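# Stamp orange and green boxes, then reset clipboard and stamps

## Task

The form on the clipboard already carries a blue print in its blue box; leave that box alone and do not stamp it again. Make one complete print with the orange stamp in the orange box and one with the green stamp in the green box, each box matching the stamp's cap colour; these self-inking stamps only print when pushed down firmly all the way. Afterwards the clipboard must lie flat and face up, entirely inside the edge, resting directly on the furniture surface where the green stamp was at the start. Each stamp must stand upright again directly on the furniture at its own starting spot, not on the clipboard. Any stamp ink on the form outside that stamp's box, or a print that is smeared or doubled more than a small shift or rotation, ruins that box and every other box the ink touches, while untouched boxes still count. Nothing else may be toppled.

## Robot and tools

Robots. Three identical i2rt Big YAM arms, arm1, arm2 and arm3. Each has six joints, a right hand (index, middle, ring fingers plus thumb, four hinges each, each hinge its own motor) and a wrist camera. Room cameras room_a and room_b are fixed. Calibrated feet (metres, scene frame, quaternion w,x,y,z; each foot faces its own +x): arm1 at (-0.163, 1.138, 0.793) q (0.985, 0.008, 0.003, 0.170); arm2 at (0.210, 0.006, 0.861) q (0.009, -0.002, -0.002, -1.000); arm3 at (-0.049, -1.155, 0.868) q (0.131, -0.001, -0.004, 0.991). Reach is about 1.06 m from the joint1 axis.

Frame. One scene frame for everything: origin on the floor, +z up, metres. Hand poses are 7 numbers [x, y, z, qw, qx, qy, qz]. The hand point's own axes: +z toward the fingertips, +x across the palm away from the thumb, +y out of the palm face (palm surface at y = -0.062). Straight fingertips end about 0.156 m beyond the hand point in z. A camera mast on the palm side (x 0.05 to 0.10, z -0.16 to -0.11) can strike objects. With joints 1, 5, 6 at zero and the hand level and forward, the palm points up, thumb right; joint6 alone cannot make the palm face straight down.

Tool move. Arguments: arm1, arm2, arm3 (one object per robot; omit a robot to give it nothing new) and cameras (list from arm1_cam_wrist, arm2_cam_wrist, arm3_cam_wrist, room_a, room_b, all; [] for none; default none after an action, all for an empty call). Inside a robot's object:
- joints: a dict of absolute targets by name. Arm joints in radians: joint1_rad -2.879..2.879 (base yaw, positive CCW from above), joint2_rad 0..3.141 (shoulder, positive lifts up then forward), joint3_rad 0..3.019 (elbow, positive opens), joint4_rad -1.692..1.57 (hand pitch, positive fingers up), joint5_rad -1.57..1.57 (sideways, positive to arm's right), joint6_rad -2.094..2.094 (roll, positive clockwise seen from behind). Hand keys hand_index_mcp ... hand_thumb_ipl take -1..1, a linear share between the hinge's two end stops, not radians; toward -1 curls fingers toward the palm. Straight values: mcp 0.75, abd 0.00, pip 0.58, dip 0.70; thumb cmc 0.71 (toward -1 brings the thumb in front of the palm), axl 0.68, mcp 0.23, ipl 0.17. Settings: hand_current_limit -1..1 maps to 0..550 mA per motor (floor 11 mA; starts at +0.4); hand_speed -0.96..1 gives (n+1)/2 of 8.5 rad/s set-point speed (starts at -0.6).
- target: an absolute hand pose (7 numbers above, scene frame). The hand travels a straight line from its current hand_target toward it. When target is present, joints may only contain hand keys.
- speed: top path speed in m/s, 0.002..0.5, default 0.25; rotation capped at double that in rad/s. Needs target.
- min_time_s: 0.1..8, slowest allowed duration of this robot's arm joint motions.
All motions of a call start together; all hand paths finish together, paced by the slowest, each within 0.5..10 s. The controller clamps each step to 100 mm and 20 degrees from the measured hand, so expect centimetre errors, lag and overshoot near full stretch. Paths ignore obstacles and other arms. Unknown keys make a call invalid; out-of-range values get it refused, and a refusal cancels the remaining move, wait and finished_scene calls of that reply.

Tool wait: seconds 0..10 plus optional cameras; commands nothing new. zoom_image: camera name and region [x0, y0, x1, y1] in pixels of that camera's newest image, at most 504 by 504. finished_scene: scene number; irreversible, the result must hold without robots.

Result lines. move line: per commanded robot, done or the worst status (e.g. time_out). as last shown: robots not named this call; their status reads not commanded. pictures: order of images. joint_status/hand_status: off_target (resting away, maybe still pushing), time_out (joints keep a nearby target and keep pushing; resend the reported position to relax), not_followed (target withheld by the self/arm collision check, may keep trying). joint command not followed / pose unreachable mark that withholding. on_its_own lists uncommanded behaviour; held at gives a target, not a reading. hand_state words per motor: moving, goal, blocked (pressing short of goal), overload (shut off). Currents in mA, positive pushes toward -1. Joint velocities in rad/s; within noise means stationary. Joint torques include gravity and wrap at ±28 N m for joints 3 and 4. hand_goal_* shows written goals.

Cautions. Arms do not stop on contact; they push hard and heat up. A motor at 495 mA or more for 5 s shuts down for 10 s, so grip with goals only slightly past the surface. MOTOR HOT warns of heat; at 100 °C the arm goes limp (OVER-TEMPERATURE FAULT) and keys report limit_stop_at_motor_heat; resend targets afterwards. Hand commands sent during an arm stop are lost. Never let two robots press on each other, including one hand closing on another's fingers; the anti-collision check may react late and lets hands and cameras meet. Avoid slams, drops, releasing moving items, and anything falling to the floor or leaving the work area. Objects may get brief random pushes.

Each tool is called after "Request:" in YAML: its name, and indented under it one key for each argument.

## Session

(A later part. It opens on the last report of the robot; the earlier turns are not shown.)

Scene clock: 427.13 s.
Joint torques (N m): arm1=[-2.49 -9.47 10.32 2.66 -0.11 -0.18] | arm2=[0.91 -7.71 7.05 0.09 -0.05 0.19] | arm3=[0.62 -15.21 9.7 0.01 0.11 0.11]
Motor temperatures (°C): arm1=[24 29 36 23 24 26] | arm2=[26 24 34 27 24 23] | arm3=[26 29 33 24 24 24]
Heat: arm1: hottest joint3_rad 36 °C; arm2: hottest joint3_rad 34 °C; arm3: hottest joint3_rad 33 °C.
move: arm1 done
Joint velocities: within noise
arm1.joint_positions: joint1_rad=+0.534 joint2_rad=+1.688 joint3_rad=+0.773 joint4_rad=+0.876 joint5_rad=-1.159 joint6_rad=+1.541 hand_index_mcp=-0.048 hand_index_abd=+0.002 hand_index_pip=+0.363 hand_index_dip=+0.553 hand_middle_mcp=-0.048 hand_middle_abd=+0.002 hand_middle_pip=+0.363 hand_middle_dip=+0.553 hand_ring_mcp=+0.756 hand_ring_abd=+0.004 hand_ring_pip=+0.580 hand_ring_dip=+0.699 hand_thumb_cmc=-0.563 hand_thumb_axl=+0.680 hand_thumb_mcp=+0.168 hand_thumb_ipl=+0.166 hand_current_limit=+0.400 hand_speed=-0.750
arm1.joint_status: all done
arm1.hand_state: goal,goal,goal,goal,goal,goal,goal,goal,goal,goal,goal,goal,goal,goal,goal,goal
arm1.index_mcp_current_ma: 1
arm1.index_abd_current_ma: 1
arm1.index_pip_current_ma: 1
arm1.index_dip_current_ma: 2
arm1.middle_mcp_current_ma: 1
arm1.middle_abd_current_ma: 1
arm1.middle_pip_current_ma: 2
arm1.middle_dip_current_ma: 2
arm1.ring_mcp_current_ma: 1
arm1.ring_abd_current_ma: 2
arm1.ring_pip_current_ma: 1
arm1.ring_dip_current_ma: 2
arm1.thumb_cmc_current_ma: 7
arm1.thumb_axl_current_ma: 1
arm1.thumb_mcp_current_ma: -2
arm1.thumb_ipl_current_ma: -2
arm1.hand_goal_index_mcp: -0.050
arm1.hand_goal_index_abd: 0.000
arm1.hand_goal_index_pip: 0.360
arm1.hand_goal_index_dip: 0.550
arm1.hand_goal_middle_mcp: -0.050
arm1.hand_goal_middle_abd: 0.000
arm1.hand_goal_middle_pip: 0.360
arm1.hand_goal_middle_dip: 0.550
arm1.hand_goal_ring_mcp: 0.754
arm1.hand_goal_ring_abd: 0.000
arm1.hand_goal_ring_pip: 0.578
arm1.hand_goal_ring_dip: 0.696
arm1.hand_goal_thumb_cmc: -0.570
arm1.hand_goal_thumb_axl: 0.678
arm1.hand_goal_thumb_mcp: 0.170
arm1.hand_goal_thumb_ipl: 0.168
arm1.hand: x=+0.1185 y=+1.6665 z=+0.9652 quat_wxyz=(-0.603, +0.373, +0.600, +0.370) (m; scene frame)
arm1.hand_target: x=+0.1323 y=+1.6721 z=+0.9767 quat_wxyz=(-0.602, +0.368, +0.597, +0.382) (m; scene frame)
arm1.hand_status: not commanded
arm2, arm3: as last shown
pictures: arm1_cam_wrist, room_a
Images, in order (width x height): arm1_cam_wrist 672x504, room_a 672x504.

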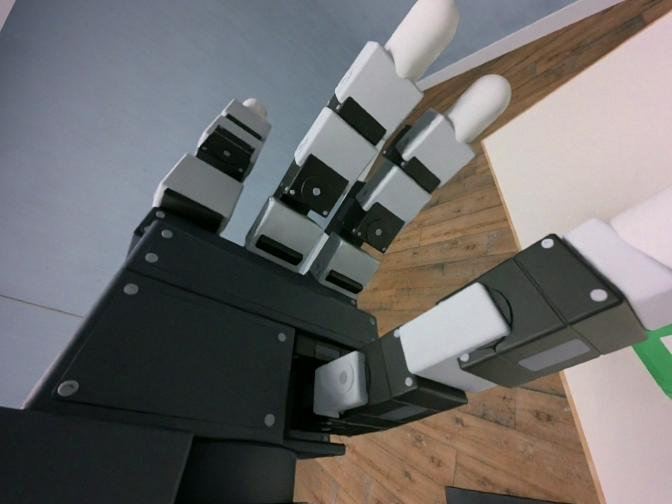

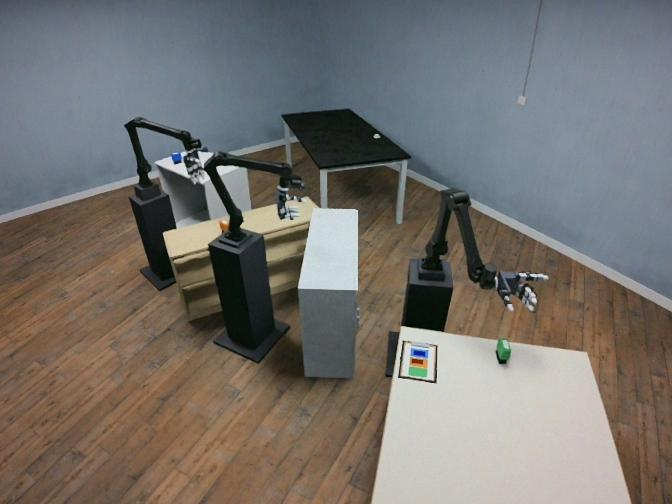

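Request:
move:
  arm1: {"target": [0.1480, 1.6450, 0.8650, 0.5997, -0.3747, -0.5997, -0.3747], "speed": 0.15}
  cameras: ["arm1_cam_wrist","room_a"]

Request:
zoom_image:
  camera: "room_a"
  region: [430, 240, 580, 380]

Scene clock: 430.10 s.
Joint torques (N m): arm1=[-2.26 -10.46 4.93 2.56 -0.18 -0.43] | arm2=[0.85 -7.77 7.05 0.1 -0.05 0.19] | arm3=[0.62 -15.21 9.7 0.01 0.11 0.11]
Motor temperatures (°C): arm1=[24 29 36 23 24 26] | arm2=[26 24 34 27 24 23] | arm3=[26 29 34 24 24 24]
Heat: arm1: hottest joint3_rad 36 °C; arm2: hottest joint3_rad 34 °C; arm3: hottest joint3_rad 34 °C.
move: arm1 done
Joint velocities: within noise
arm1.joint_positions: joint1_rad=+0.464 joint2_rad=+1.955 joint3_rad=+0.766 joint4_rad=+1.137 joint5_rad=-1.226 joint6_rad=+1.535 hand_index_mcp=-0.048 hand_index_abd=+0.002 hand_index_pip=+0.362 hand_index_dip=+0.553 hand_middle_mcp=-0.048 hand_middle_abd=+0.002 hand_middle_pip=+0.363 hand_middle_dip=+0.553 hand_ring_mcp=+0.756 hand_ring_abd=+0.004 hand_ring_pip=+0.580 hand_ring_dip=+0.699 hand_thumb_cmc=-0.562 hand_thumb_axl=+0.680 hand_thumb_mcp=+0.168 hand_thumb_ipl=+0.166 hand_current_limit=+0.400 hand_speed=-0.750
arm1.joint_status: not commanded
arm1.hand_state: goal,goal,goal,goal,goal,goal,goal,goal,goal,goal,goal,goal,goal,goal,goal,goal
arm1.index_mcp_current_ma: 1
arm1.index_abd_current_ma: 1
arm1.index_pip_current_ma: 1
arm1.index_dip_current_ma: 2
arm1.middle_mcp_current_ma: 1
arm1.middle_abd_current_ma: 1
arm1.middle_pip_current_ma: 2
arm1.middle_dip_current_ma: 2
arm1.ring_mcp_current_ma: 1
arm1.ring_abd_current_ma: 2
arm1.ring_pip_current_ma: 1
arm1.ring_dip_current_ma: 2
arm1.thumb_cmc_current_ma: 7
arm1.thumb_axl_current_ma: 1
arm1.thumb_mcp_current_ma: -2
arm1.thumb_ipl_current_ma: -2
arm1.hand_goal_index_mcp: -0.050
arm1.hand_goal_index_abd: 0.000
arm1.hand_goal_index_pip: 0.360
arm1.hand_goal_index_dip: 0.550
arm1.hand_goal_middle_mcp: -0.050
arm1.hand_goal_middle_abd: 0.000
arm1.hand_goal_middle_pip: 0.360
arm1.hand_goal_middle_dip: 0.550
arm1.hand_goal_ring_mcp: 0.754
arm1.hand_goal_ring_abd: 0.000
arm1.hand_goal_ring_pip: 0.578
arm1.hand_goal_ring_dip: 0.696
arm1.hand_goal_thumb_cmc: -0.570
arm1.hand_goal_thumb_axl: 0.678
arm1.hand_goal_thumb_mcp: 0.170
arm1.hand_goal_thumb_ipl: 0.168
arm1.hand: x=+0.1432 y=+1.6489 z=+0.8692 quat_wxyz=(-0.603, +0.376, +0.599, +0.369) (m; scene frame)
arm1.hand_target: x=+0.1479 y=+1.6451 z=+0.8652 quat_wxyz=(-0.599, +0.375, +0.600, +0.375) (m; scene frame)
arm1.hand_status: done (0.008 m and 0.8 deg from the pose sent, 0.107 m and 0.7 deg at the start)
arm2, arm3: as last shown
pictures: arm1_cam_wrist, room_a
Images, in order (width x height): arm1_cam_wrist 672x504, room_a 672x504.

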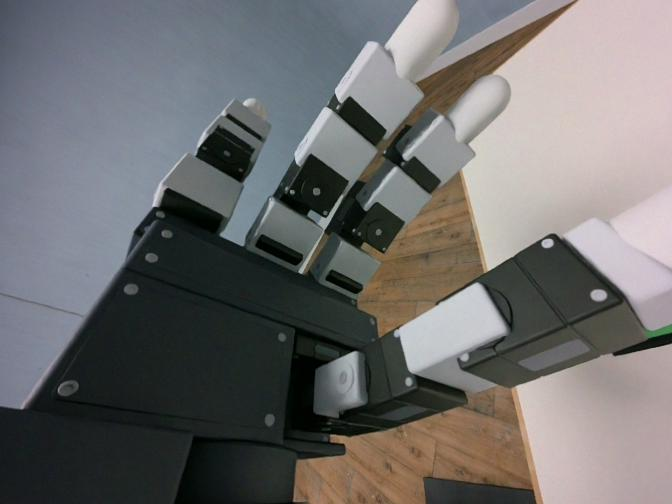

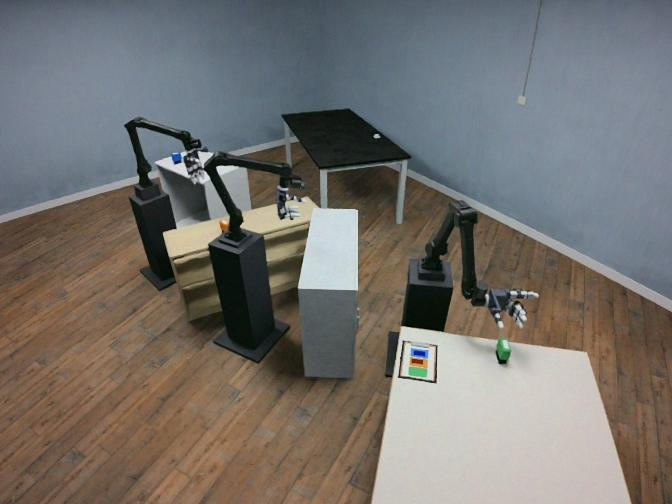

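Scaled by 3.360 from the camera's 672x504 image, which has a finer 960x720 frame.

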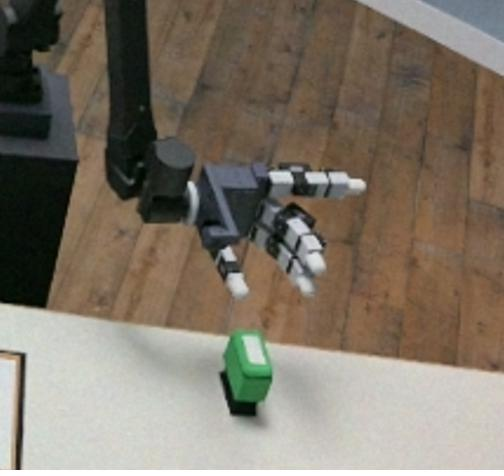

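Request:
zoom_image:
  camera: "arm1_cam_wrist"
  region: [572, 280, 672, 380]

Scaled by 5.040 from the camera's 672x504 image, which has a finer 960x720 frame.

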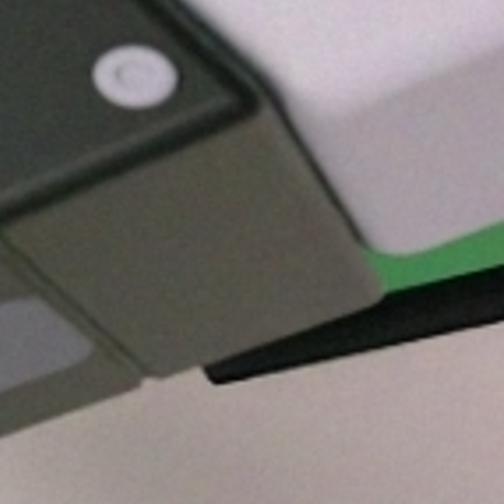

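Request:
move:
  arm1: {"target": [0.1437, 1.6330, 0.7850, 0.5997, -0.3747, -0.5997, -0.3747], "speed": 0.12}
  cameras: ["arm1_cam_wrist","room_a"]

Request:
zoom_image:
  camera: "room_a"
  region: [450, 280, 560, 380]

Scene clock: 431.97 s.
Joint torques (N m): arm1=[-2.43 -10.87 4.3 2.55 -0.2 -0.37] | arm2=[0.91 -7.77 7.05 0.09 -0.05 0.19] | arm3=[0.62 -15.27 9.72 0.01 0.1 0.11]
Motor temperatures (°C): arm1=[24 29 36 23 24 26] | arm2=[26 24 34 27 24 23] | arm3=[26 29 34 24 24 24]
Heat: arm1: hottest joint3_rad 36 °C; arm2: hottest joint3_rad 34 °C; arm3: hottest joint3_rad 34 °C.
move: arm1 done
Joint velocities: within noise
arm1.joint_positions: joint1_rad=+0.450 joint2_rad=+2.190 joint3_rad=+0.766 joint4_rad=+1.356 joint5_rad=-1.242 joint6_rad=+1.526 hand_index_mcp=-0.048 hand_index_abd=+0.002 hand_index_pip=+0.362 hand_index_dip=+0.553 hand_middle_mcp=-0.048 hand_middle_abd=+0.002 hand_middle_pip=+0.363 hand_middle_dip=+0.553 hand_ring_mcp=+0.756 hand_ring_abd=+0.004 hand_ring_pip=+0.580 hand_ring_dip=+0.699 hand_thumb_cmc=-0.562 hand_thumb_axl=+0.680 hand_thumb_mcp=+0.168 hand_thumb_ipl=+0.166 hand_current_limit=+0.400 hand_speed=-0.750
arm1.joint_status: not commanded
arm1.hand_state: goal,goal,goal,goal,goal,goal,goal,goal,goal,goal,goal,goal,goal,goal,goal,goal
arm1.index_mcp_current_ma: 1
arm1.index_abd_current_ma: 1
arm1.index_pip_current_ma: 1
arm1.index_dip_current_ma: 2
arm1.middle_mcp_current_ma: 1
arm1.middle_abd_current_ma: 1
arm1.middle_pip_current_ma: 2
arm1.middle_dip_current_ma: 2
arm1.ring_mcp_current_ma: 1
arm1.ring_abd_current_ma: 2
arm1.ring_pip_current_ma: 1
arm1.ring_dip_current_ma: 2
arm1.thumb_cmc_current_ma: 7
arm1.thumb_axl_current_ma: 1
arm1.thumb_mcp_current_ma: -2
arm1.thumb_ipl_current_ma: -2
arm1.hand_goal_index_mcp: -0.050
arm1.hand_goal_index_abd: 0.000
arm1.hand_goal_index_pip: 0.360
arm1.hand_goal_index_dip: 0.550
arm1.hand_goal_middle_mcp: -0.050
arm1.hand_goal_middle_abd: 0.000
arm1.hand_goal_middle_pip: 0.360
arm1.hand_goal_middle_dip: 0.550
arm1.hand_goal_ring_mcp: 0.754
arm1.hand_goal_ring_abd: 0.000
arm1.hand_goal_ring_pip: 0.578
arm1.hand_goal_ring_dip: 0.696
arm1.hand_goal_thumb_cmc: -0.570
arm1.hand_goal_thumb_axl: 0.678
arm1.hand_goal_thumb_mcp: 0.170
arm1.hand_goal_thumb_ipl: 0.168
arm1.hand: x=+0.1349 y=+1.6340 z=+0.7863 quat_wxyz=(-0.603, +0.378, +0.600, +0.365) (m; scene frame)
arm1.hand_target: x=+0.1436 y=+1.6329 z=+0.7851 quat_wxyz=(-0.599, +0.375, +0.600, +0.375) (m; scene frame)
arm1.hand_status: done (0.009 m and 1.3 deg from the pose sent, 0.086 m and 0.8 deg at the start)
arm2, arm3: as last shown
pictures: arm1_cam_wrist, room_a
Images, in order (width x height): arm1_cam_wrist 672x504, room_a 672x504.

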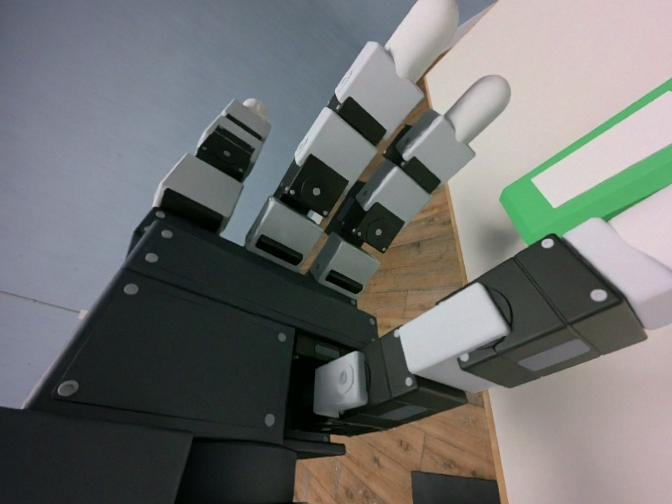

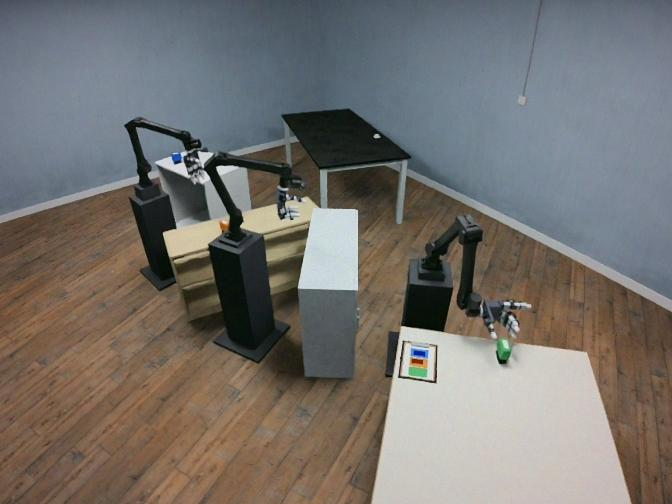

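Scaled by 4.582 from the camera's 672x504 image, which has a finer 960x720 frame.

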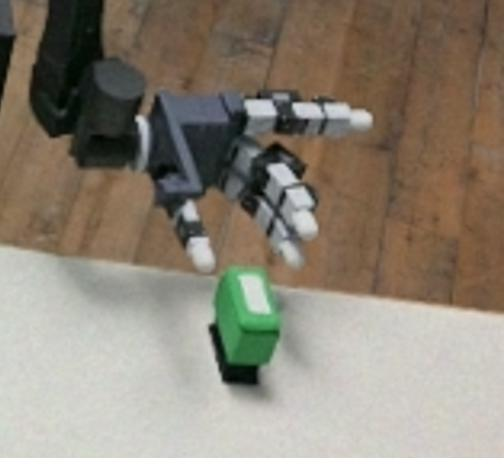

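Request:
move:
  arm1: {"target": [0.1450, 1.6380, 0.6980, 0.5997, -0.3747, -0.5997, -0.3747], "speed": 0.1}
  cameras: ["arm1_cam_wrist","room_a"]

Request:
zoom_image:
  camera: "room_a"
  region: [450, 280, 560, 380]

Scene clock: 433.90 s.
Joint torques (N m): arm1=[-2.14 -11.63 3.03 2.55 -0.09 -0.37] | arm2=[0.91 -7.71 7.05 0.08 -0.05 0.18] | arm3=[0.62 -15.27 9.7 0.01 0.1 0.11]
Motor temperatures (°C): arm1=[24 29 36 24 24 26] | arm2=[26 24 34 27 24 23] | arm3=[26 29 34 24 24 24]
Heat: arm1: hottest joint3_rad 36 °C; arm2: hottest joint3_rad 34 °C; arm3: hottest joint3_rad 34 °C.
move: arm1 done
Joint velocities: within noise
arm1.joint_positions: joint1_rad=+0.450 joint2_rad=+2.454 joint3_rad=+0.887 joint4_rad=+1.503 joint5_rad=-1.242 joint6_rad=+1.525 hand_index_mcp=-0.048 hand_index_abd=+0.002 hand_index_pip=+0.362 hand_index_dip=+0.553 hand_middle_mcp=-0.048 hand_middle_abd=+0.002 hand_middle_pip=+0.363 hand_middle_dip=+0.553 hand_ring_mcp=+0.756 hand_ring_abd=+0.004 hand_ring_pip=+0.580 hand_ring_dip=+0.699 hand_thumb_cmc=-0.562 hand_thumb_axl=+0.680 hand_thumb_mcp=+0.168 hand_thumb_ipl=+0.166 hand_current_limit=+0.400 hand_speed=-0.750
arm1.joint_status: not commanded
arm1.hand_state: goal,goal,goal,goal,goal,goal,goal,goal,goal,goal,goal,goal,goal,goal,goal,goal
arm1.index_mcp_current_ma: 1
arm1.index_abd_current_ma: 1
arm1.index_pip_current_ma: 1
arm1.index_dip_current_ma: 2
arm1.middle_mcp_current_ma: 1
arm1.middle_abd_current_ma: 1
arm1.middle_pip_current_ma: 2
arm1.middle_dip_current_ma: 2
arm1.ring_mcp_current_ma: 1
arm1.ring_abd_current_ma: 2
arm1.ring_pip_current_ma: 1
arm1.ring_dip_current_ma: 2
arm1.thumb_cmc_current_ma: 7
arm1.thumb_axl_current_ma: 1
arm1.thumb_mcp_current_ma: -2
arm1.thumb_ipl_current_ma: -2
arm1.hand_goal_index_mcp: -0.050
arm1.hand_goal_index_abd: 0.000
arm1.hand_goal_index_pip: 0.360
arm1.hand_goal_index_dip: 0.550
arm1.hand_goal_middle_mcp: -0.050
arm1.hand_goal_middle_abd: 0.000
arm1.hand_goal_middle_pip: 0.360
arm1.hand_goal_middle_dip: 0.550
arm1.hand_goal_ring_mcp: 0.754
arm1.hand_goal_ring_abd: 0.000
arm1.hand_goal_ring_pip: 0.578
arm1.hand_goal_ring_dip: 0.696
arm1.hand_goal_thumb_cmc: -0.570
arm1.hand_goal_thumb_axl: 0.678
arm1.hand_goal_thumb_mcp: 0.170
arm1.hand_goal_thumb_ipl: 0.168
arm1.hand: x=+0.1385 y=+1.6396 z=+0.7016 quat_wxyz=(-0.603, +0.377, +0.600, +0.366) (m; scene frame)
arm1.hand_target: x=+0.1449 y=+1.6379 z=+0.6980 quat_wxyz=(-0.599, +0.375, +0.600, +0.374) (m; scene frame)
arm1.hand_status: done (0.008 m and 1.1 deg from the pose sent, 0.089 m and 1.3 deg at the start)
arm2, arm3: as last shown
pictures: arm1_cam_wrist, room_a
Images, in order (width x height): arm1_cam_wrist 672x504, room_a 672x504.

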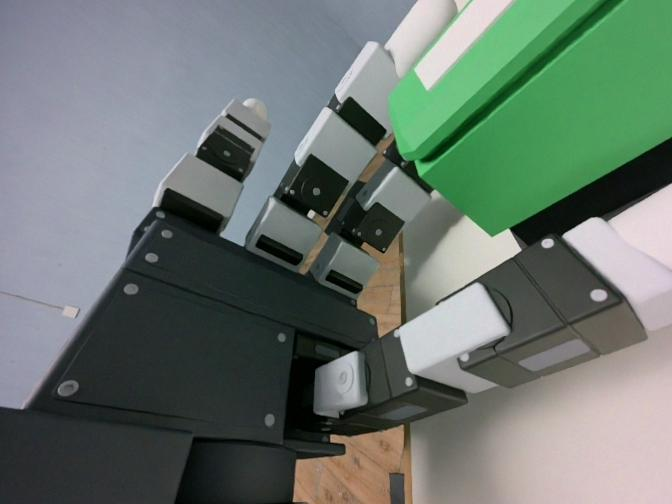

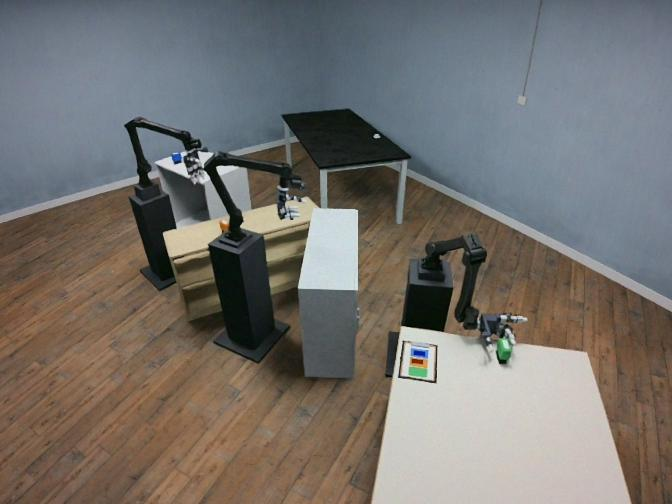

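Scaled by 4.582 from the camera's 672x504 image, which has a finer 960x720 frame.

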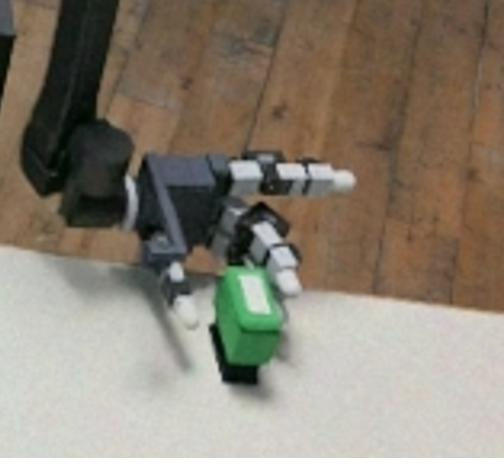

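Request:
move:
  arm1: {"joints": {"hand_speed": -0.9, "hand_current_limit": 0.4, "hand_index_mcp": -0.16, "hand_middle_mcp": -0.16, "hand_thumb_mcp": 0.03, "hand_thumb_ipl": 0.12}}
  cameras: ["arm1_cam_wrist"]

Request:
move:
  arm1: {"joints": {"hand_index_mcp": -0.24, "hand_middle_mcp": -0.24, "hand_thumb_mcp": -0.02, "hand_thumb_ipl": 0.11}}
  cameras: ["arm1_cam_wrist"]

Scene clock: 435.07 s.
Joint torques (N m): arm1=[-2.14 -11.63 3 2.5 -0.06 -0.38] | arm2=[0.85 -7.71 7.05 0.09 -0.06 0.18] | arm3=[0.62 -15.27 9.72 0.01 0.11 0.11]
Motor temperatures (°C): arm1=[24 29 36 24 24 26] | arm2=[26 24 34 27 24 23] | arm3=[26 29 34 24 24 24]
Heat: arm1: hottest joint3_rad 36 °C; arm2: hottest joint3_rad 34 °C; arm3: hottest joint3_rad 34 °C.
move: arm1 done
Joint velocities: within noise
arm1.joint_positions: joint1_rad=+0.450 joint2_rad=+2.454 joint3_rad=+0.887 joint4_rad=+1.504 joint5_rad=-1.242 joint6_rad=+1.525 hand_index_mcp=-0.145 hand_index_abd=+0.002 hand_index_pip=+0.362 hand_index_dip=+0.553 hand_middle_mcp=-0.153 hand_middle_abd=+0.002 hand_middle_pip=+0.363 hand_middle_dip=+0.553 hand_ring_mcp=+0.756 hand_ring_abd=+0.004 hand_ring_pip=+0.580 hand_ring_dip=+0.699 hand_thumb_cmc=-0.562 hand_thumb_axl=+0.680 hand_thumb_mcp=+0.032 hand_thumb_ipl=+0.122 hand_current_limit=+0.400 hand_speed=-0.900
arm1.joint_status: all done
arm1.hand_state: goal,goal,goal,goal,goal,goal,goal,goal,goal,goal,goal,goal,goal,goal,goal,goal
arm1.index_mcp_current_ma: 20
arm1.index_abd_current_ma: 1
arm1.index_pip_current_ma: 1
arm1.index_dip_current_ma: 2
arm1.middle_mcp_current_ma: 7
arm1.middle_abd_current_ma: 1
arm1.middle_pip_current_ma: 2
arm1.middle_dip_current_ma: 2
arm1.ring_mcp_current_ma: 1
arm1.ring_abd_current_ma: 2
arm1.ring_pip_current_ma: 1
arm1.ring_dip_current_ma: 2
arm1.thumb_cmc_current_ma: 7
arm1.thumb_axl_current_ma: 1
arm1.thumb_mcp_current_ma: 2
arm1.thumb_ipl_current_ma: 2
arm1.hand_goal_index_mcp: -0.160
arm1.hand_goal_index_abd: 0.000
arm1.hand_goal_index_pip: 0.360
arm1.hand_goal_index_dip: 0.550
arm1.hand_goal_middle_mcp: -0.160
arm1.hand_goal_middle_abd: 0.000
arm1.hand_goal_middle_pip: 0.360
arm1.hand_goal_middle_dip: 0.550
arm1.hand_goal_ring_mcp: 0.754
arm1.hand_goal_ring_abd: 0.000
arm1.hand_goal_ring_pip: 0.578
arm1.hand_goal_ring_dip: 0.696
arm1.hand_goal_thumb_cmc: -0.570
arm1.hand_goal_thumb_axl: 0.678
arm1.hand_goal_thumb_mcp: 0.030
arm1.hand_goal_thumb_ipl: 0.120
arm1.hand: x=+0.1385 y=+1.6396 z=+0.7019 quat_wxyz=(-0.603, +0.377, +0.600, +0.367) (m; scene frame)
arm1.hand_target: x=+0.1449 y=+1.6379 z=+0.6980 quat_wxyz=(-0.599, +0.375, +0.600, +0.374) (m; scene frame)
arm1.hand_status: not commanded
arm2.joint_positions: joint1_rad=-0.860 joint2_rad=+1.274 joint3_rad=+0.985 joint4_rad=-1.490 joint5_rad=-0.005 joint6_rad=+0.059 hand_index_mcp=+0.272 hand_index_abd=-0.001 hand_index_pip=-0.365 hand_index_dip=+0.700 hand_middle_mcp=+0.272 hand_middle_abd=+0.001 hand_middle_pip=-0.365 hand_middle_dip=+0.699 hand_ring_mcp=+0.282 hand_ring_abd=+0.001 hand_ring_pip=-0.409 hand_ring_dip=+0.700 hand_thumb_cmc=-0.569 hand_thumb_axl=+0.679 hand_thumb_mcp=+0.171 hand_thumb_ipl=+0.096 hand_current_limit=+0.750 hand_speed=-0.750
arm2.joint_status: not commanded
arm2.hand_state: goal,goal,goal,goal,goal,goal,goal,goal,goal,goal,goal,goal,goal,goal,goal,goal
arm2.index_mcp_current_ma: 7
arm2.index_abd_current_ma: -2
arm2.index_pip_current_ma: 26
arm2.index_dip_current_ma: 12
arm2.middle_mcp_current_ma: 8
arm2.middle_abd_current_ma: 2
arm2.middle_pip_current_ma: 24
arm2.middle_dip_current_ma: 10
arm2.ring_mcp_current_ma: 8
arm2.ring_abd_current_ma: 2
arm2.ring_pip_current_ma: 24
arm2.ring_dip_current_ma: 13
arm2.thumb_cmc_current_ma: 3
arm2.thumb_axl_current_ma: 2
arm2.thumb_mcp_current_ma: -45
arm2.thumb_ipl_current_ma: -21
arm2.hand_goal_index_mcp: 0.270
arm2.hand_goal_index_abd: 0.000
arm2.hand_goal_index_pip: -0.372
arm2.hand_goal_index_dip: 0.696
arm2.hand_goal_middle_mcp: 0.270
arm2.hand_goal_middle_abd: 0.000
arm2.hand_goal_middle_pip: -0.372
arm2.hand_goal_middle_dip: 0.696
arm2.hand_goal_ring_mcp: 0.280
arm2.hand_goal_ring_abd: 0.000
arm2.hand_goal_ring_pip: -0.416
arm2.hand_goal_ring_dip: 0.696
arm2.hand_goal_thumb_cmc: -0.570
arm2.hand_goal_thumb_axl: 0.678
arm2.hand_goal_thumb_mcp: 0.180
arm2.hand_goal_thumb_ipl: 0.100
arm2.hand: x=-0.0170 y=+0.3023 z=+1.0042 quat_wxyz=(-0.035, +0.327, -0.939, +0.099) (m; scene frame)
arm2.hand_target: x=-0.0192 y=+0.3001 z=+1.0047 quat_wxyz=(-0.034, +0.326, -0.940, +0.095) (m; scene frame)
arm2.hand_status: not commanded
arm3.joint_positions: joint1_rad=-0.904 joint2_rad=+1.502 joint3_rad=+1.208 joint4_rad=-1.158 joint5_rad=-0.005 joint6_rad=+0.545 hand_index_mcp=+0.752 hand_index_abd=-0.003 hand_index_pip=+0.574 hand_index_dip=+0.693 hand_middle_mcp=+0.753 hand_middle_abd=-0.003 hand_middle_pip=+0.578 hand_middle_dip=+0.698 hand_ring_mcp=+0.753 hand_ring_abd=-0.002 hand_ring_pip=+0.578 hand_ring_dip=+0.698 hand_thumb_cmc=-0.569 hand_thumb_axl=+0.679 hand_thumb_mcp=+0.166 hand_thumb_ipl=+0.166 hand_current_limit=+0.750 hand_speed=-0.900
arm3.joint_status: not commanded
arm3.hand_state: goal,goal,goal,goal,goal,goal,goal,goal,goal,goal,goal,goal,goal,goal,goal,goal
arm3.index_mcp_current_ma: -4
arm3.index_abd_current_ma: -4
arm3.index_pip_current_ma: -4
arm3.index_dip_current_ma: -5
arm3.middle_mcp_current_ma: -2
arm3.middle_abd_current_ma: -4
arm3.middle_pip_current_ma: 3
arm3.middle_dip_current_ma: 3
arm3.ring_mcp_current_ma: -1
arm3.ring_abd_current_ma: -2
arm3.ring_pip_current_ma: 3
arm3.ring_dip_current_ma: 4
arm3.thumb_cmc_current_ma: 2
arm3.thumb_axl_current_ma: 3
arm3.thumb_mcp_current_ma: -10
arm3.thumb_ipl_current_ma: -5
arm3.hand_goal_index_mcp: 0.754
arm3.hand_goal_index_abd: 0.000
arm3.hand_goal_index_pip: 0.576
arm3.hand_goal_index_dip: 0.696
arm3.hand_goal_middle_mcp: 0.754
arm3.hand_goal_middle_abd: 0.000
arm3.hand_goal_middle_pip: 0.576
arm3.hand_goal_middle_dip: 0.696
arm3.hand_goal_ring_mcp: 0.754
arm3.hand_goal_ring_abd: 0.000
arm3.hand_goal_ring_pip: 0.576
arm3.hand_goal_ring_dip: 0.696
arm3.hand_goal_thumb_cmc: -0.570
arm3.hand_goal_thumb_axl: 0.678
arm3.hand_goal_thumb_mcp: 0.170
arm3.hand_goal_thumb_ipl: 0.168
arm3.hand: x=-0.1949 y=-0.6542 z=+1.0342 quat_wxyz=(-0.027, +0.070, +0.996, +0.055) (m; scene frame)
arm3.hand_target: x=-0.1936 y=-0.6602 z=+1.0308 quat_wxyz=(-0.023, +0.073, +0.996, +0.048) (m; scene frame)
arm3.hand_status: not commanded
pictures: arm1_cam_wrist
Images, in order (width x height): arm1_cam_wrist 672x504.

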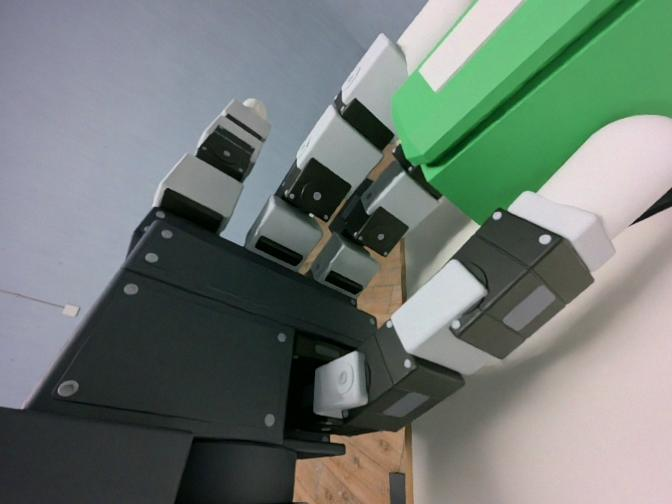

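Scene clock: 435.70 s.
Joint torques (N m): arm1=[-2.2 -11.63 3.02 2.44 -0.05 -0.38] | arm2=[0.85 -7.77 7.08 0.08 -0.05 0.18] | arm3=[0.67 -15.21 9.72 -0.01 0.11 0.11]
Motor temperatures (°C): arm1=[24 28 36 24 24 26] | arm2=[26 24 34 27 24 23] | arm3=[26 29 34 24 24 24]
Heat: arm1: hottest joint3_rad 36 °C; arm2: hottest joint3_rad 34 °C; arm3: hottest joint3_rad 34 °C.
move: arm1 off_target
Joint velocities: within noise
arm1.joint_positions: joint1_rad=+0.450 joint2_rad=+2.454 joint3_rad=+0.887 joint4_rad=+1.506 joint5_rad=-1.242 joint6_rad=+1.525 hand_index_mcp=-0.172 hand_index_abd=+0.002 hand_index_pip=+0.374 hand_index_dip=+0.554 hand_middle_mcp=-0.183 hand_middle_abd=+0.002 hand_middle_pip=+0.374 hand_middle_dip=+0.556 hand_ring_mcp=+0.756 hand_ring_abd=+0.004 hand_ring_pip=+0.580 hand_ring_dip=+0.699 hand_thumb_cmc=-0.561 hand_thumb_axl=+0.680 hand_thumb_mcp=+0.024 hand_thumb_ipl=+0.126 hand_current_limit=+0.400 hand_speed=-0.900
arm1.joint_status: hand_index_mcp off_target (ended at -0.172, target -0.240); hand_middle_mcp off_target (ended at -0.183, target -0.240); hand_thumb_mcp off_target (ended at +0.024, target -0.020); the others done
arm1.hand_state: blocked,goal,goal,goal,blocked,goal,goal,goal,goal,goal,goal,goal,goal,goal,blocked,goal
arm1.index_mcp_current_ma: 181
arm1.index_abd_current_ma: 1
arm1.index_pip_current_ma: 17
arm1.index_dip_current_ma: 3
arm1.middle_mcp_current_ma: 141
arm1.middle_abd_current_ma: 1
arm1.middle_pip_current_ma: 18
arm1.middle_dip_current_ma: 6
arm1.ring_mcp_current_ma: 1
arm1.ring_abd_current_ma: 2
arm1.ring_pip_current_ma: 1
arm1.ring_dip_current_ma: 2
arm1.thumb_cmc_current_ma: 9
arm1.thumb_axl_current_ma: 1
arm1.thumb_mcp_current_ma: 130
arm1.thumb_ipl_current_ma: 33
arm1.hand_goal_index_mcp: -0.240
arm1.hand_goal_index_abd: 0.000
arm1.hand_goal_index_pip: 0.360
arm1.hand_goal_index_dip: 0.550
arm1.hand_goal_middle_mcp: -0.240
arm1.hand_goal_middle_abd: 0.000
arm1.hand_goal_middle_pip: 0.360
arm1.hand_goal_middle_dip: 0.550
arm1.hand_goal_ring_mcp: 0.754
arm1.hand_goal_ring_abd: 0.000
arm1.hand_goal_ring_pip: 0.578
arm1.hand_goal_ring_dip: 0.696
arm1.hand_goal_thumb_cmc: -0.570
arm1.hand_goal_thumb_axl: 0.678
arm1.hand_goal_thumb_mcp: -0.020
arm1.hand_goal_thumb_ipl: 0.110
arm1.hand: x=+0.1384 y=+1.6396 z=+0.7021 quat_wxyz=(-0.603, +0.376, +0.600, +0.367) (m; scene frame)
arm1.hand_target: x=+0.1448 y=+1.6379 z=+0.6980 quat_wxyz=(-0.599, +0.375, +0.600, +0.374) (m; scene frame)
arm1.hand_status: not commanded
arm2, arm3: as last shown
pictures: arm1_cam_wrist
Images, in order (width x height): arm1_cam_wrist 672x504.

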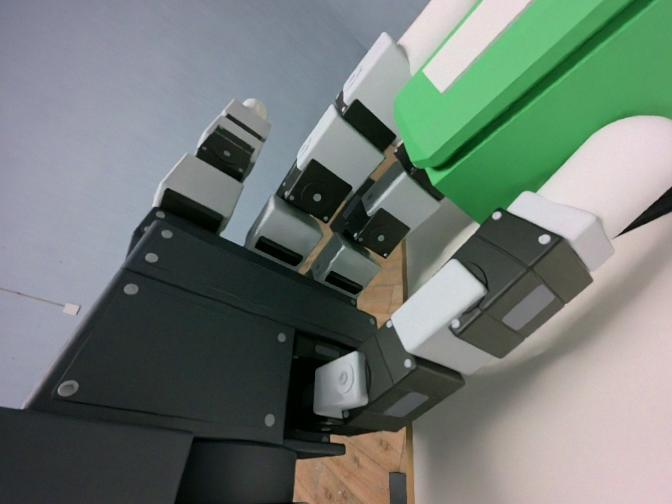

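Request:
move:
  arm1: {"joints": {"hand_index_mcp": -0.30, "hand_middle_mcp": -0.30, "hand_thumb_mcp": -0.05, "hand_thumb_ipl": 0.11, "hand_thumb_cmc": -0.62}}

Request:
move:
  arm1: {"target": [0.1450, 1.6380, 0.8000, 0.5997, -0.3747, -0.5997, -0.3747], "speed": 0.1}
  cameras: ["arm1_cam_wrist","room_a"]

Request:
zoom_image:
  camera: "room_a"
  region: [450, 270, 560, 370]

Scene clock: 436.40 s.
Joint torques (N m): arm1=[-2.26 -11.52 3 2.45 -0.05 -0.37] | arm2=[0.91 -7.77 7.06 0.1 -0.05 0.18] | arm3=[0.62 -15.21 9.7 -0.01 0.1 0.11]
Motor temperatures (°C): arm1=[24 28 36 24 24 26] | arm2=[26 24 34 27 24 23] | arm3=[26 29 34 24 24 24]
Heat: arm1: hottest joint3_rad 36 °C; arm2: hottest joint3_rad 34 °C; arm3: hottest joint3_rad 34 °C.
move: arm1 off_target
Joint velocities: within noise
arm1.joint_positions: joint1_rad=+0.450 joint2_rad=+2.454 joint3_rad=+0.887 joint4_rad=+1.506 joint5_rad=-1.242 joint6_rad=+1.525 hand_index_mcp=-0.192 hand_index_abd=-0.002 hand_index_pip=+0.385 hand_index_dip=+0.561 hand_middle_mcp=-0.205 hand_middle_abd=-0.002 hand_middle_pip=+0.386 hand_middle_dip=+0.563 hand_ring_mcp=+0.756 hand_ring_abd=+0.004 hand_ring_pip=+0.580 hand_ring_dip=+0.699 hand_thumb_cmc=-0.564 hand_thumb_axl=+0.682 hand_thumb_mcp=+0.024 hand_thumb_ipl=+0.138 hand_current_limit=+0.400 hand_speed=-0.900
arm1.joint_status: hand_index_mcp off_target (ended at -0.192, target -0.300); hand_middle_mcp off_target (ended at -0.205, target -0.300); hand_thumb_cmc off_target (ended at -0.564, target -0.620); hand_thumb_mcp off_target (ended at +0.024, target -0.050); hand_thumb_ipl off_target (ended at +0.138, target +0.110)
arm1.hand_state: blocked,goal,blocked,goal,blocked,goal,blocked,goal,goal,goal,goal,goal,blocked,goal,blocked,blocked
arm1.index_mcp_current_ma: 353
arm1.index_abd_current_ma: -1
arm1.index_pip_current_ma: 40
arm1.index_dip_current_ma: 12
arm1.middle_mcp_current_ma: 293
arm1.middle_abd_current_ma: -1
arm1.middle_pip_current_ma: 42
arm1.middle_dip_current_ma: 15
arm1.ring_mcp_current_ma: 1
arm1.ring_abd_current_ma: 2
arm1.ring_pip_current_ma: 1
arm1.ring_dip_current_ma: 2
arm1.thumb_cmc_current_ma: 129
arm1.thumb_axl_current_ma: 4
arm1.thumb_mcp_current_ma: 273
arm1.thumb_ipl_current_ma: 72
arm1.hand_goal_index_mcp: -0.300
arm1.hand_goal_index_abd: 0.000
arm1.hand_goal_index_pip: 0.360
arm1.hand_goal_index_dip: 0.550
arm1.hand_goal_middle_mcp: -0.300
arm1.hand_goal_middle_abd: 0.000
arm1.hand_goal_middle_pip: 0.360
arm1.hand_goal_middle_dip: 0.550
arm1.hand_goal_ring_mcp: 0.754
arm1.hand_goal_ring_abd: 0.000
arm1.hand_goal_ring_pip: 0.578
arm1.hand_goal_ring_dip: 0.696
arm1.hand_goal_thumb_cmc: -0.620
arm1.hand_goal_thumb_axl: 0.678
arm1.hand_goal_thumb_mcp: -0.050
arm1.hand_goal_thumb_ipl: 0.110
arm1.hand: x=+0.1384 y=+1.6396 z=+0.7021 quat_wxyz=(-0.603, +0.376, +0.600, +0.367) (m; scene frame)
arm1.hand_target: x=+0.1448 y=+1.6379 z=+0.6980 quat_wxyz=(-0.599, +0.375, +0.600, +0.374) (m; scene frame)
arm1.hand_status: not commanded
arm2, arm3: as last shown
pictures: none

Scene clock: 438.07 s.
Joint torques (N m): arm1=[-1.79 -13.51 3.15 1.78 0.08 -0.42] | arm2=[0.91 -7.77 7.05 0.1 -0.06 0.19] | arm3=[0.67 -15.21 9.7 -0.01 0.11 0.11]
Motor temperatures (°C): arm1=[24 28 35 24 24 26] | arm2=[26 24 34 27 24 23] | arm3=[26 29 34 24 24 24]
Heat: arm1: hottest joint3_rad 35 °C; arm2: hottest joint3_rad 34 °C; arm3: hottest joint3_rad 34 °C.
move: arm1 off_target
Joint velocities: within noise
arm1.joint_positions: joint1_rad=+0.449 joint2_rad=+2.184 joint3_rad=+0.781 joint4_rad=+1.334 joint5_rad=-1.242 joint6_rad=+1.533 hand_index_mcp=-0.195 hand_index_abd=-0.002 hand_index_pip=+0.386 hand_index_dip=+0.562 hand_middle_mcp=-0.212 hand_middle_abd=-0.001 hand_middle_pip=+0.386 hand_middle_dip=+0.563 hand_ring_mcp=+0.755 hand_ring_abd=+0.004 hand_ring_pip=+0.580 hand_ring_dip=+0.699 hand_thumb_cmc=-0.564 hand_thumb_axl=+0.689 hand_thumb_mcp=+0.024 hand_thumb_ipl=+0.141 hand_current_limit=+0.400 hand_speed=-0.900
arm1.joint_status: not commanded
arm1.hand_state: blocked,goal,blocked,goal,blocked,goal,blocked,goal,goal,goal,goal,goal,blocked,goal,blocked,blocked
arm1.index_mcp_current_ma: 341
arm1.index_abd_current_ma: -1
arm1.index_pip_current_ma: 42
arm1.index_dip_current_ma: 14
arm1.middle_mcp_current_ma: 266
arm1.middle_abd_current_ma: 0
arm1.middle_pip_current_ma: 42
arm1.middle_dip_current_ma: 15
arm1.ring_mcp_current_ma: 1
arm1.ring_abd_current_ma: 2
arm1.ring_pip_current_ma: 1
arm1.ring_dip_current_ma: 2
arm1.thumb_cmc_current_ma: 129
arm1.thumb_axl_current_ma: 16
arm1.thumb_mcp_current_ma: 273
arm1.thumb_ipl_current_ma: 84
arm1.hand_goal_index_mcp: -0.300
arm1.hand_goal_index_abd: 0.000
arm1.hand_goal_index_pip: 0.360
arm1.hand_goal_index_dip: 0.550
arm1.hand_goal_middle_mcp: -0.300
arm1.hand_goal_middle_abd: 0.000
arm1.hand_goal_middle_pip: 0.360
arm1.hand_goal_middle_dip: 0.550
arm1.hand_goal_ring_mcp: 0.754
arm1.hand_goal_ring_abd: 0.000
arm1.hand_goal_ring_pip: 0.578
arm1.hand_goal_ring_dip: 0.696
arm1.hand_goal_thumb_cmc: -0.620
arm1.hand_goal_thumb_axl: 0.678
arm1.hand_goal_thumb_mcp: -0.050
arm1.hand_goal_thumb_ipl: 0.110
arm1.hand: x=+0.1395 y=+1.6381 z=+0.7882 quat_wxyz=(-0.605, +0.381, +0.598, +0.363) (m; scene frame)
arm1.hand_target: x=+0.1449 y=+1.6380 z=+0.7998 quat_wxyz=(-0.600, +0.375, +0.600, +0.375) (m; scene frame)
arm1.hand_status: off_target (0.013 m and 1.7 deg from the pose sent, 0.098 m and 1.0 deg at the start)
arm2, arm3: as last shown
pictures: arm1_cam_wrist, room_a
Images, in order (width x height): arm1_cam_wrist 672x504, room_a 672x504.

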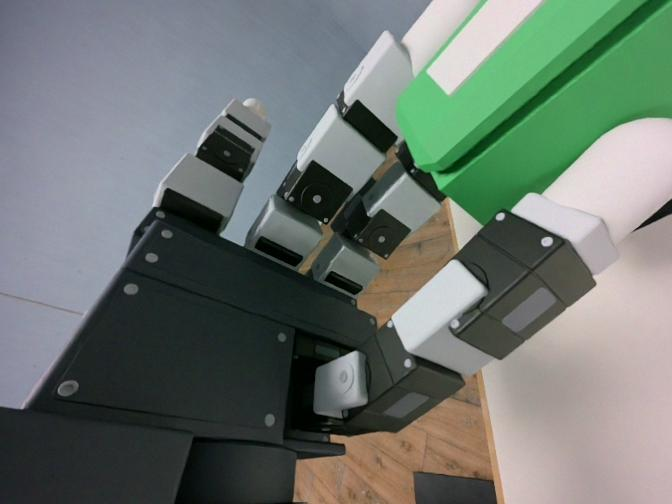

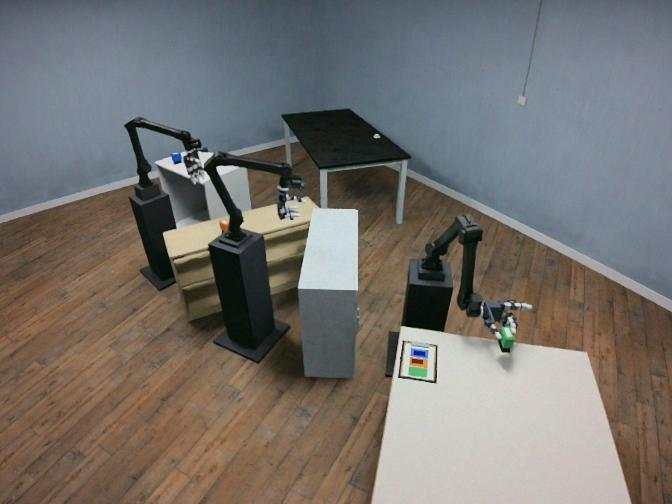

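Scaled by 4.582 from the camera's 672x504 image, which has a finer 960x720 frame.

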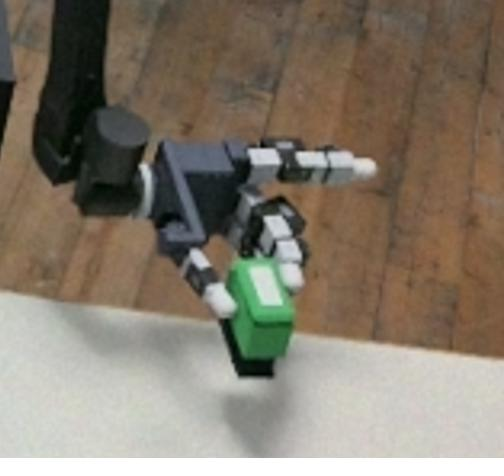

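Request:
move:
  arm1: {"target": [0.3200, 1.5200, 0.8600, 0.3874, -0.5915, -0.3874, -0.5915], "speed": 0.25}

Request:
move:
  arm1: {"target": [0.4900, 1.3600, 0.8500, 0.1045, -0.6993, -0.1045, -0.6993], "speed": 0.25}
  cameras: ["arm1_cam_wrist","room_a"]

Request:
zoom_image:
  camera: "room_a"
  region: [370, 290, 480, 397]

Scene clock: 441.60 s.
Joint torques (N m): arm1=[-2.08 -13.39 6.45 2.29 0.1 -0.35] | arm2=[0.91 -7.71 7.06 0.09 -0.05 0.18] | arm3=[0.62 -15.21 9.7 0.01 0.1 0.11]
Motor temperatures (°C): arm1=[24 28 35 24 24 26] | arm2=[26 24 34 27 24 23] | arm3=[26 29 34 24 24 24]
Heat: arm1: hottest joint3_rad 35 °C; arm2: hottest joint3_rad 34 °C; arm3: hottest joint3_rad 34 °C.
move: arm1 off_target
Joint velocities: within noise
arm1.joint_positions: joint1_rad=+0.325 joint2_rad=+1.997 joint3_rad=+0.688 joint4_rad=+1.248 joint5_rad=-0.505 joint6_rad=+1.555 hand_index_mcp=-0.196 hand_index_abd=-0.002 hand_index_pip=+0.387 hand_index_dip=+0.563 hand_middle_mcp=-0.212 hand_middle_abd=-0.001 hand_middle_pip=+0.386 hand_middle_dip=+0.563 hand_ring_mcp=+0.754 hand_ring_abd=+0.004 hand_ring_pip=+0.580 hand_ring_dip=+0.699 hand_thumb_cmc=-0.564 hand_thumb_axl=+0.689 hand_thumb_mcp=+0.024 hand_thumb_ipl=+0.142 hand_current_limit=+0.400 hand_speed=-0.900
arm1.joint_status: not commanded
arm1.hand_state: blocked,goal,blocked,goal,blocked,goal,blocked,goal,goal,goal,goal,goal,blocked,goal,blocked,blocked
arm1.index_mcp_current_ma: 335
arm1.index_abd_current_ma: -1
arm1.index_pip_current_ma: 45
arm1.index_dip_current_ma: 15
arm1.middle_mcp_current_ma: 263
arm1.middle_abd_current_ma: 0
arm1.middle_pip_current_ma: 42
arm1.middle_dip_current_ma: 15
arm1.ring_mcp_current_ma: 0
arm1.ring_abd_current_ma: 2
arm1.ring_pip_current_ma: 1
arm1.ring_dip_current_ma: 2
arm1.thumb_cmc_current_ma: 129
arm1.thumb_axl_current_ma: 16
arm1.thumb_mcp_current_ma: 273
arm1.thumb_ipl_current_ma: 87
arm1.hand_goal_index_mcp: -0.300
arm1.hand_goal_index_abd: 0.000
arm1.hand_goal_index_pip: 0.360
arm1.hand_goal_index_dip: 0.550
arm1.hand_goal_middle_mcp: -0.300
arm1.hand_goal_middle_abd: 0.000
arm1.hand_goal_middle_pip: 0.360
arm1.hand_goal_middle_dip: 0.550
arm1.hand_goal_ring_mcp: 0.754
arm1.hand_goal_ring_abd: 0.000
arm1.hand_goal_ring_pip: 0.578
arm1.hand_goal_ring_dip: 0.696
arm1.hand_goal_thumb_cmc: -0.620
arm1.hand_goal_thumb_axl: 0.678
arm1.hand_goal_thumb_mcp: -0.050
arm1.hand_goal_thumb_ipl: 0.110
arm1.hand: x=+0.3069 y=+1.5181 z=+0.8358 quat_wxyz=(-0.390, +0.606, +0.392, +0.571) (m; scene frame)
arm1.hand_target: x=+0.3195 y=+1.5195 z=+0.8601 quat_wxyz=(-0.387, +0.591, +0.387, +0.592) (m; scene frame)
arm1.hand_status: off_target (0.028 m and 2.9 deg from the pose sent, 0.227 m and 50.1 deg at the start)
arm2, arm3: as last shown
pictures: none

Scene clock: 443.90 s.
Joint torques (N m): arm1=[-1.79 -12.69 9.26 2.13 0.15 -0.37] | arm2=[0.91 -7.82 7.05 0.12 -0.06 0.19] | arm3=[0.62 -15.21 9.7 0.01 0.11 0.11]
Motor temperatures (°C): arm1=[24 28 35 24 24 26] | arm2=[26 24 34 27 24 23] | arm3=[26 29 34 24 24 24]
Heat: arm1: hottest joint3_rad 35 °C; arm2: hottest joint3_rad 34 °C; arm3: hottest joint3_rad 34 °C.
move: arm1 off_target
Joint velocities: within noise
arm1.joint_positions: joint1_rad=+0.169 joint2_rad=+2.099 joint3_rad=+0.987 joint4_rad=+1.099 joint5_rad=+0.204 joint6_rad=+1.558 hand_index_mcp=-0.196 hand_index_abd=-0.002 hand_index_pip=+0.387 hand_index_dip=+0.563 hand_middle_mcp=-0.212 hand_middle_abd=-0.001 hand_middle_pip=+0.386 hand_middle_dip=+0.563 hand_ring_mcp=+0.754 hand_ring_abd=+0.004 hand_ring_pip=+0.580 hand_ring_dip=+0.699 hand_thumb_cmc=-0.564 hand_thumb_axl=+0.689 hand_thumb_mcp=+0.024 hand_thumb_ipl=+0.142 hand_current_limit=+0.400 hand_speed=-0.900
arm1.joint_status: not commanded
arm1.hand_state: blocked,goal,blocked,goal,blocked,goal,blocked,goal,goal,goal,goal,goal,blocked,goal,blocked,blocked
arm1.index_mcp_current_ma: 335
arm1.index_abd_current_ma: -1
arm1.index_pip_current_ma: 45
arm1.index_dip_current_ma: 15
arm1.middle_mcp_current_ma: 263
arm1.middle_abd_current_ma: 0
arm1.middle_pip_current_ma: 42
arm1.middle_dip_current_ma: 15
arm1.ring_mcp_current_ma: 0
arm1.ring_abd_current_ma: 2
arm1.ring_pip_current_ma: 1
arm1.ring_dip_current_ma: 2
arm1.thumb_cmc_current_ma: 129
arm1.thumb_axl_current_ma: 16
arm1.thumb_mcp_current_ma: 273
arm1.thumb_ipl_current_ma: 87
arm1.hand_goal_index_mcp: -0.300
arm1.hand_goal_index_abd: 0.000
arm1.hand_goal_index_pip: 0.360
arm1.hand_goal_index_dip: 0.550
arm1.hand_goal_middle_mcp: -0.300
arm1.hand_goal_middle_abd: 0.000
arm1.hand_goal_middle_pip: 0.360
arm1.hand_goal_middle_dip: 0.550
arm1.hand_goal_ring_mcp: 0.754
arm1.hand_goal_ring_abd: 0.000
arm1.hand_goal_ring_pip: 0.578
arm1.hand_goal_ring_dip: 0.696
arm1.hand_goal_thumb_cmc: -0.620
arm1.hand_goal_thumb_axl: 0.678
arm1.hand_goal_thumb_mcp: -0.050
arm1.hand_goal_thumb_ipl: 0.110
arm1.hand: x=+0.4773 y=+1.3591 z=+0.8474 quat_wxyz=(-0.108, +0.704, +0.109, +0.693) (m; scene frame)
arm1.hand_target: x=+0.4894 y=+1.3598 z=+0.8500 quat_wxyz=(-0.105, +0.699, +0.105, +0.699) (m; scene frame)
arm1.hand_status: off_target (0.013 m and 1.1 deg from the pose sent, 0.242 m and 50.2 deg at the start)
arm2, arm3: as last shown
pictures: arm1_cam_wrist, room_a
Images, in order (width x height): arm1_cam_wrist 672x504, room_a 672x504.

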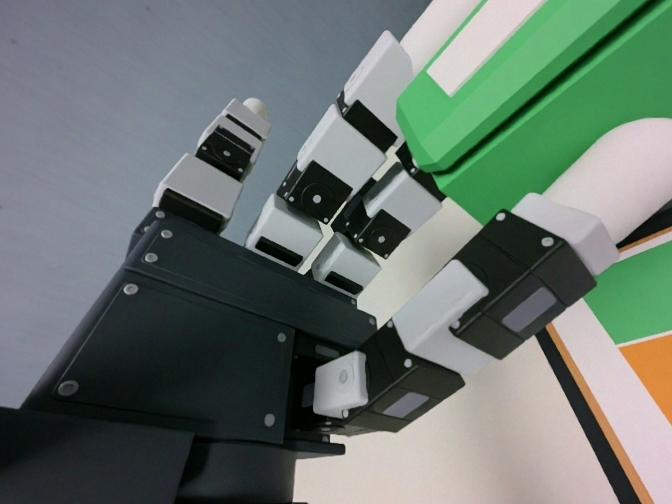

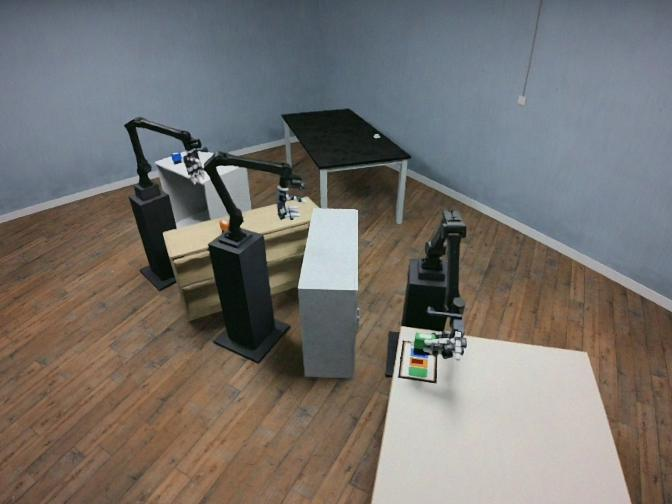

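Scaled by 4.582 from the camera's 672x504 image, which has a finer 960x720 frame.

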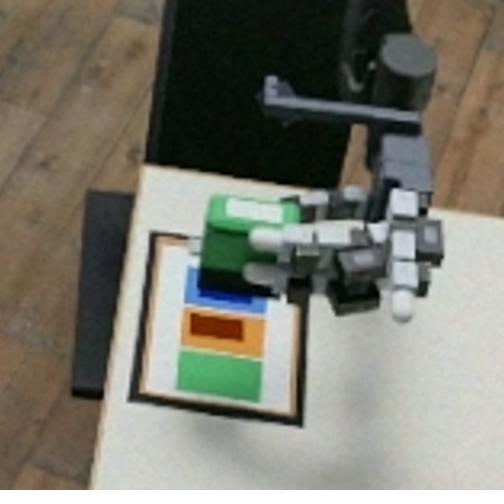

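Request:
zoom_image:
  camera: "arm1_cam_wrist"
  region: [522, 204, 672, 504]

Scaled by 1.680 from the camera's 672x504 image, which has a finer 960x720 frame.

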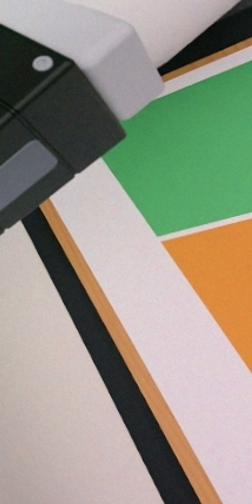

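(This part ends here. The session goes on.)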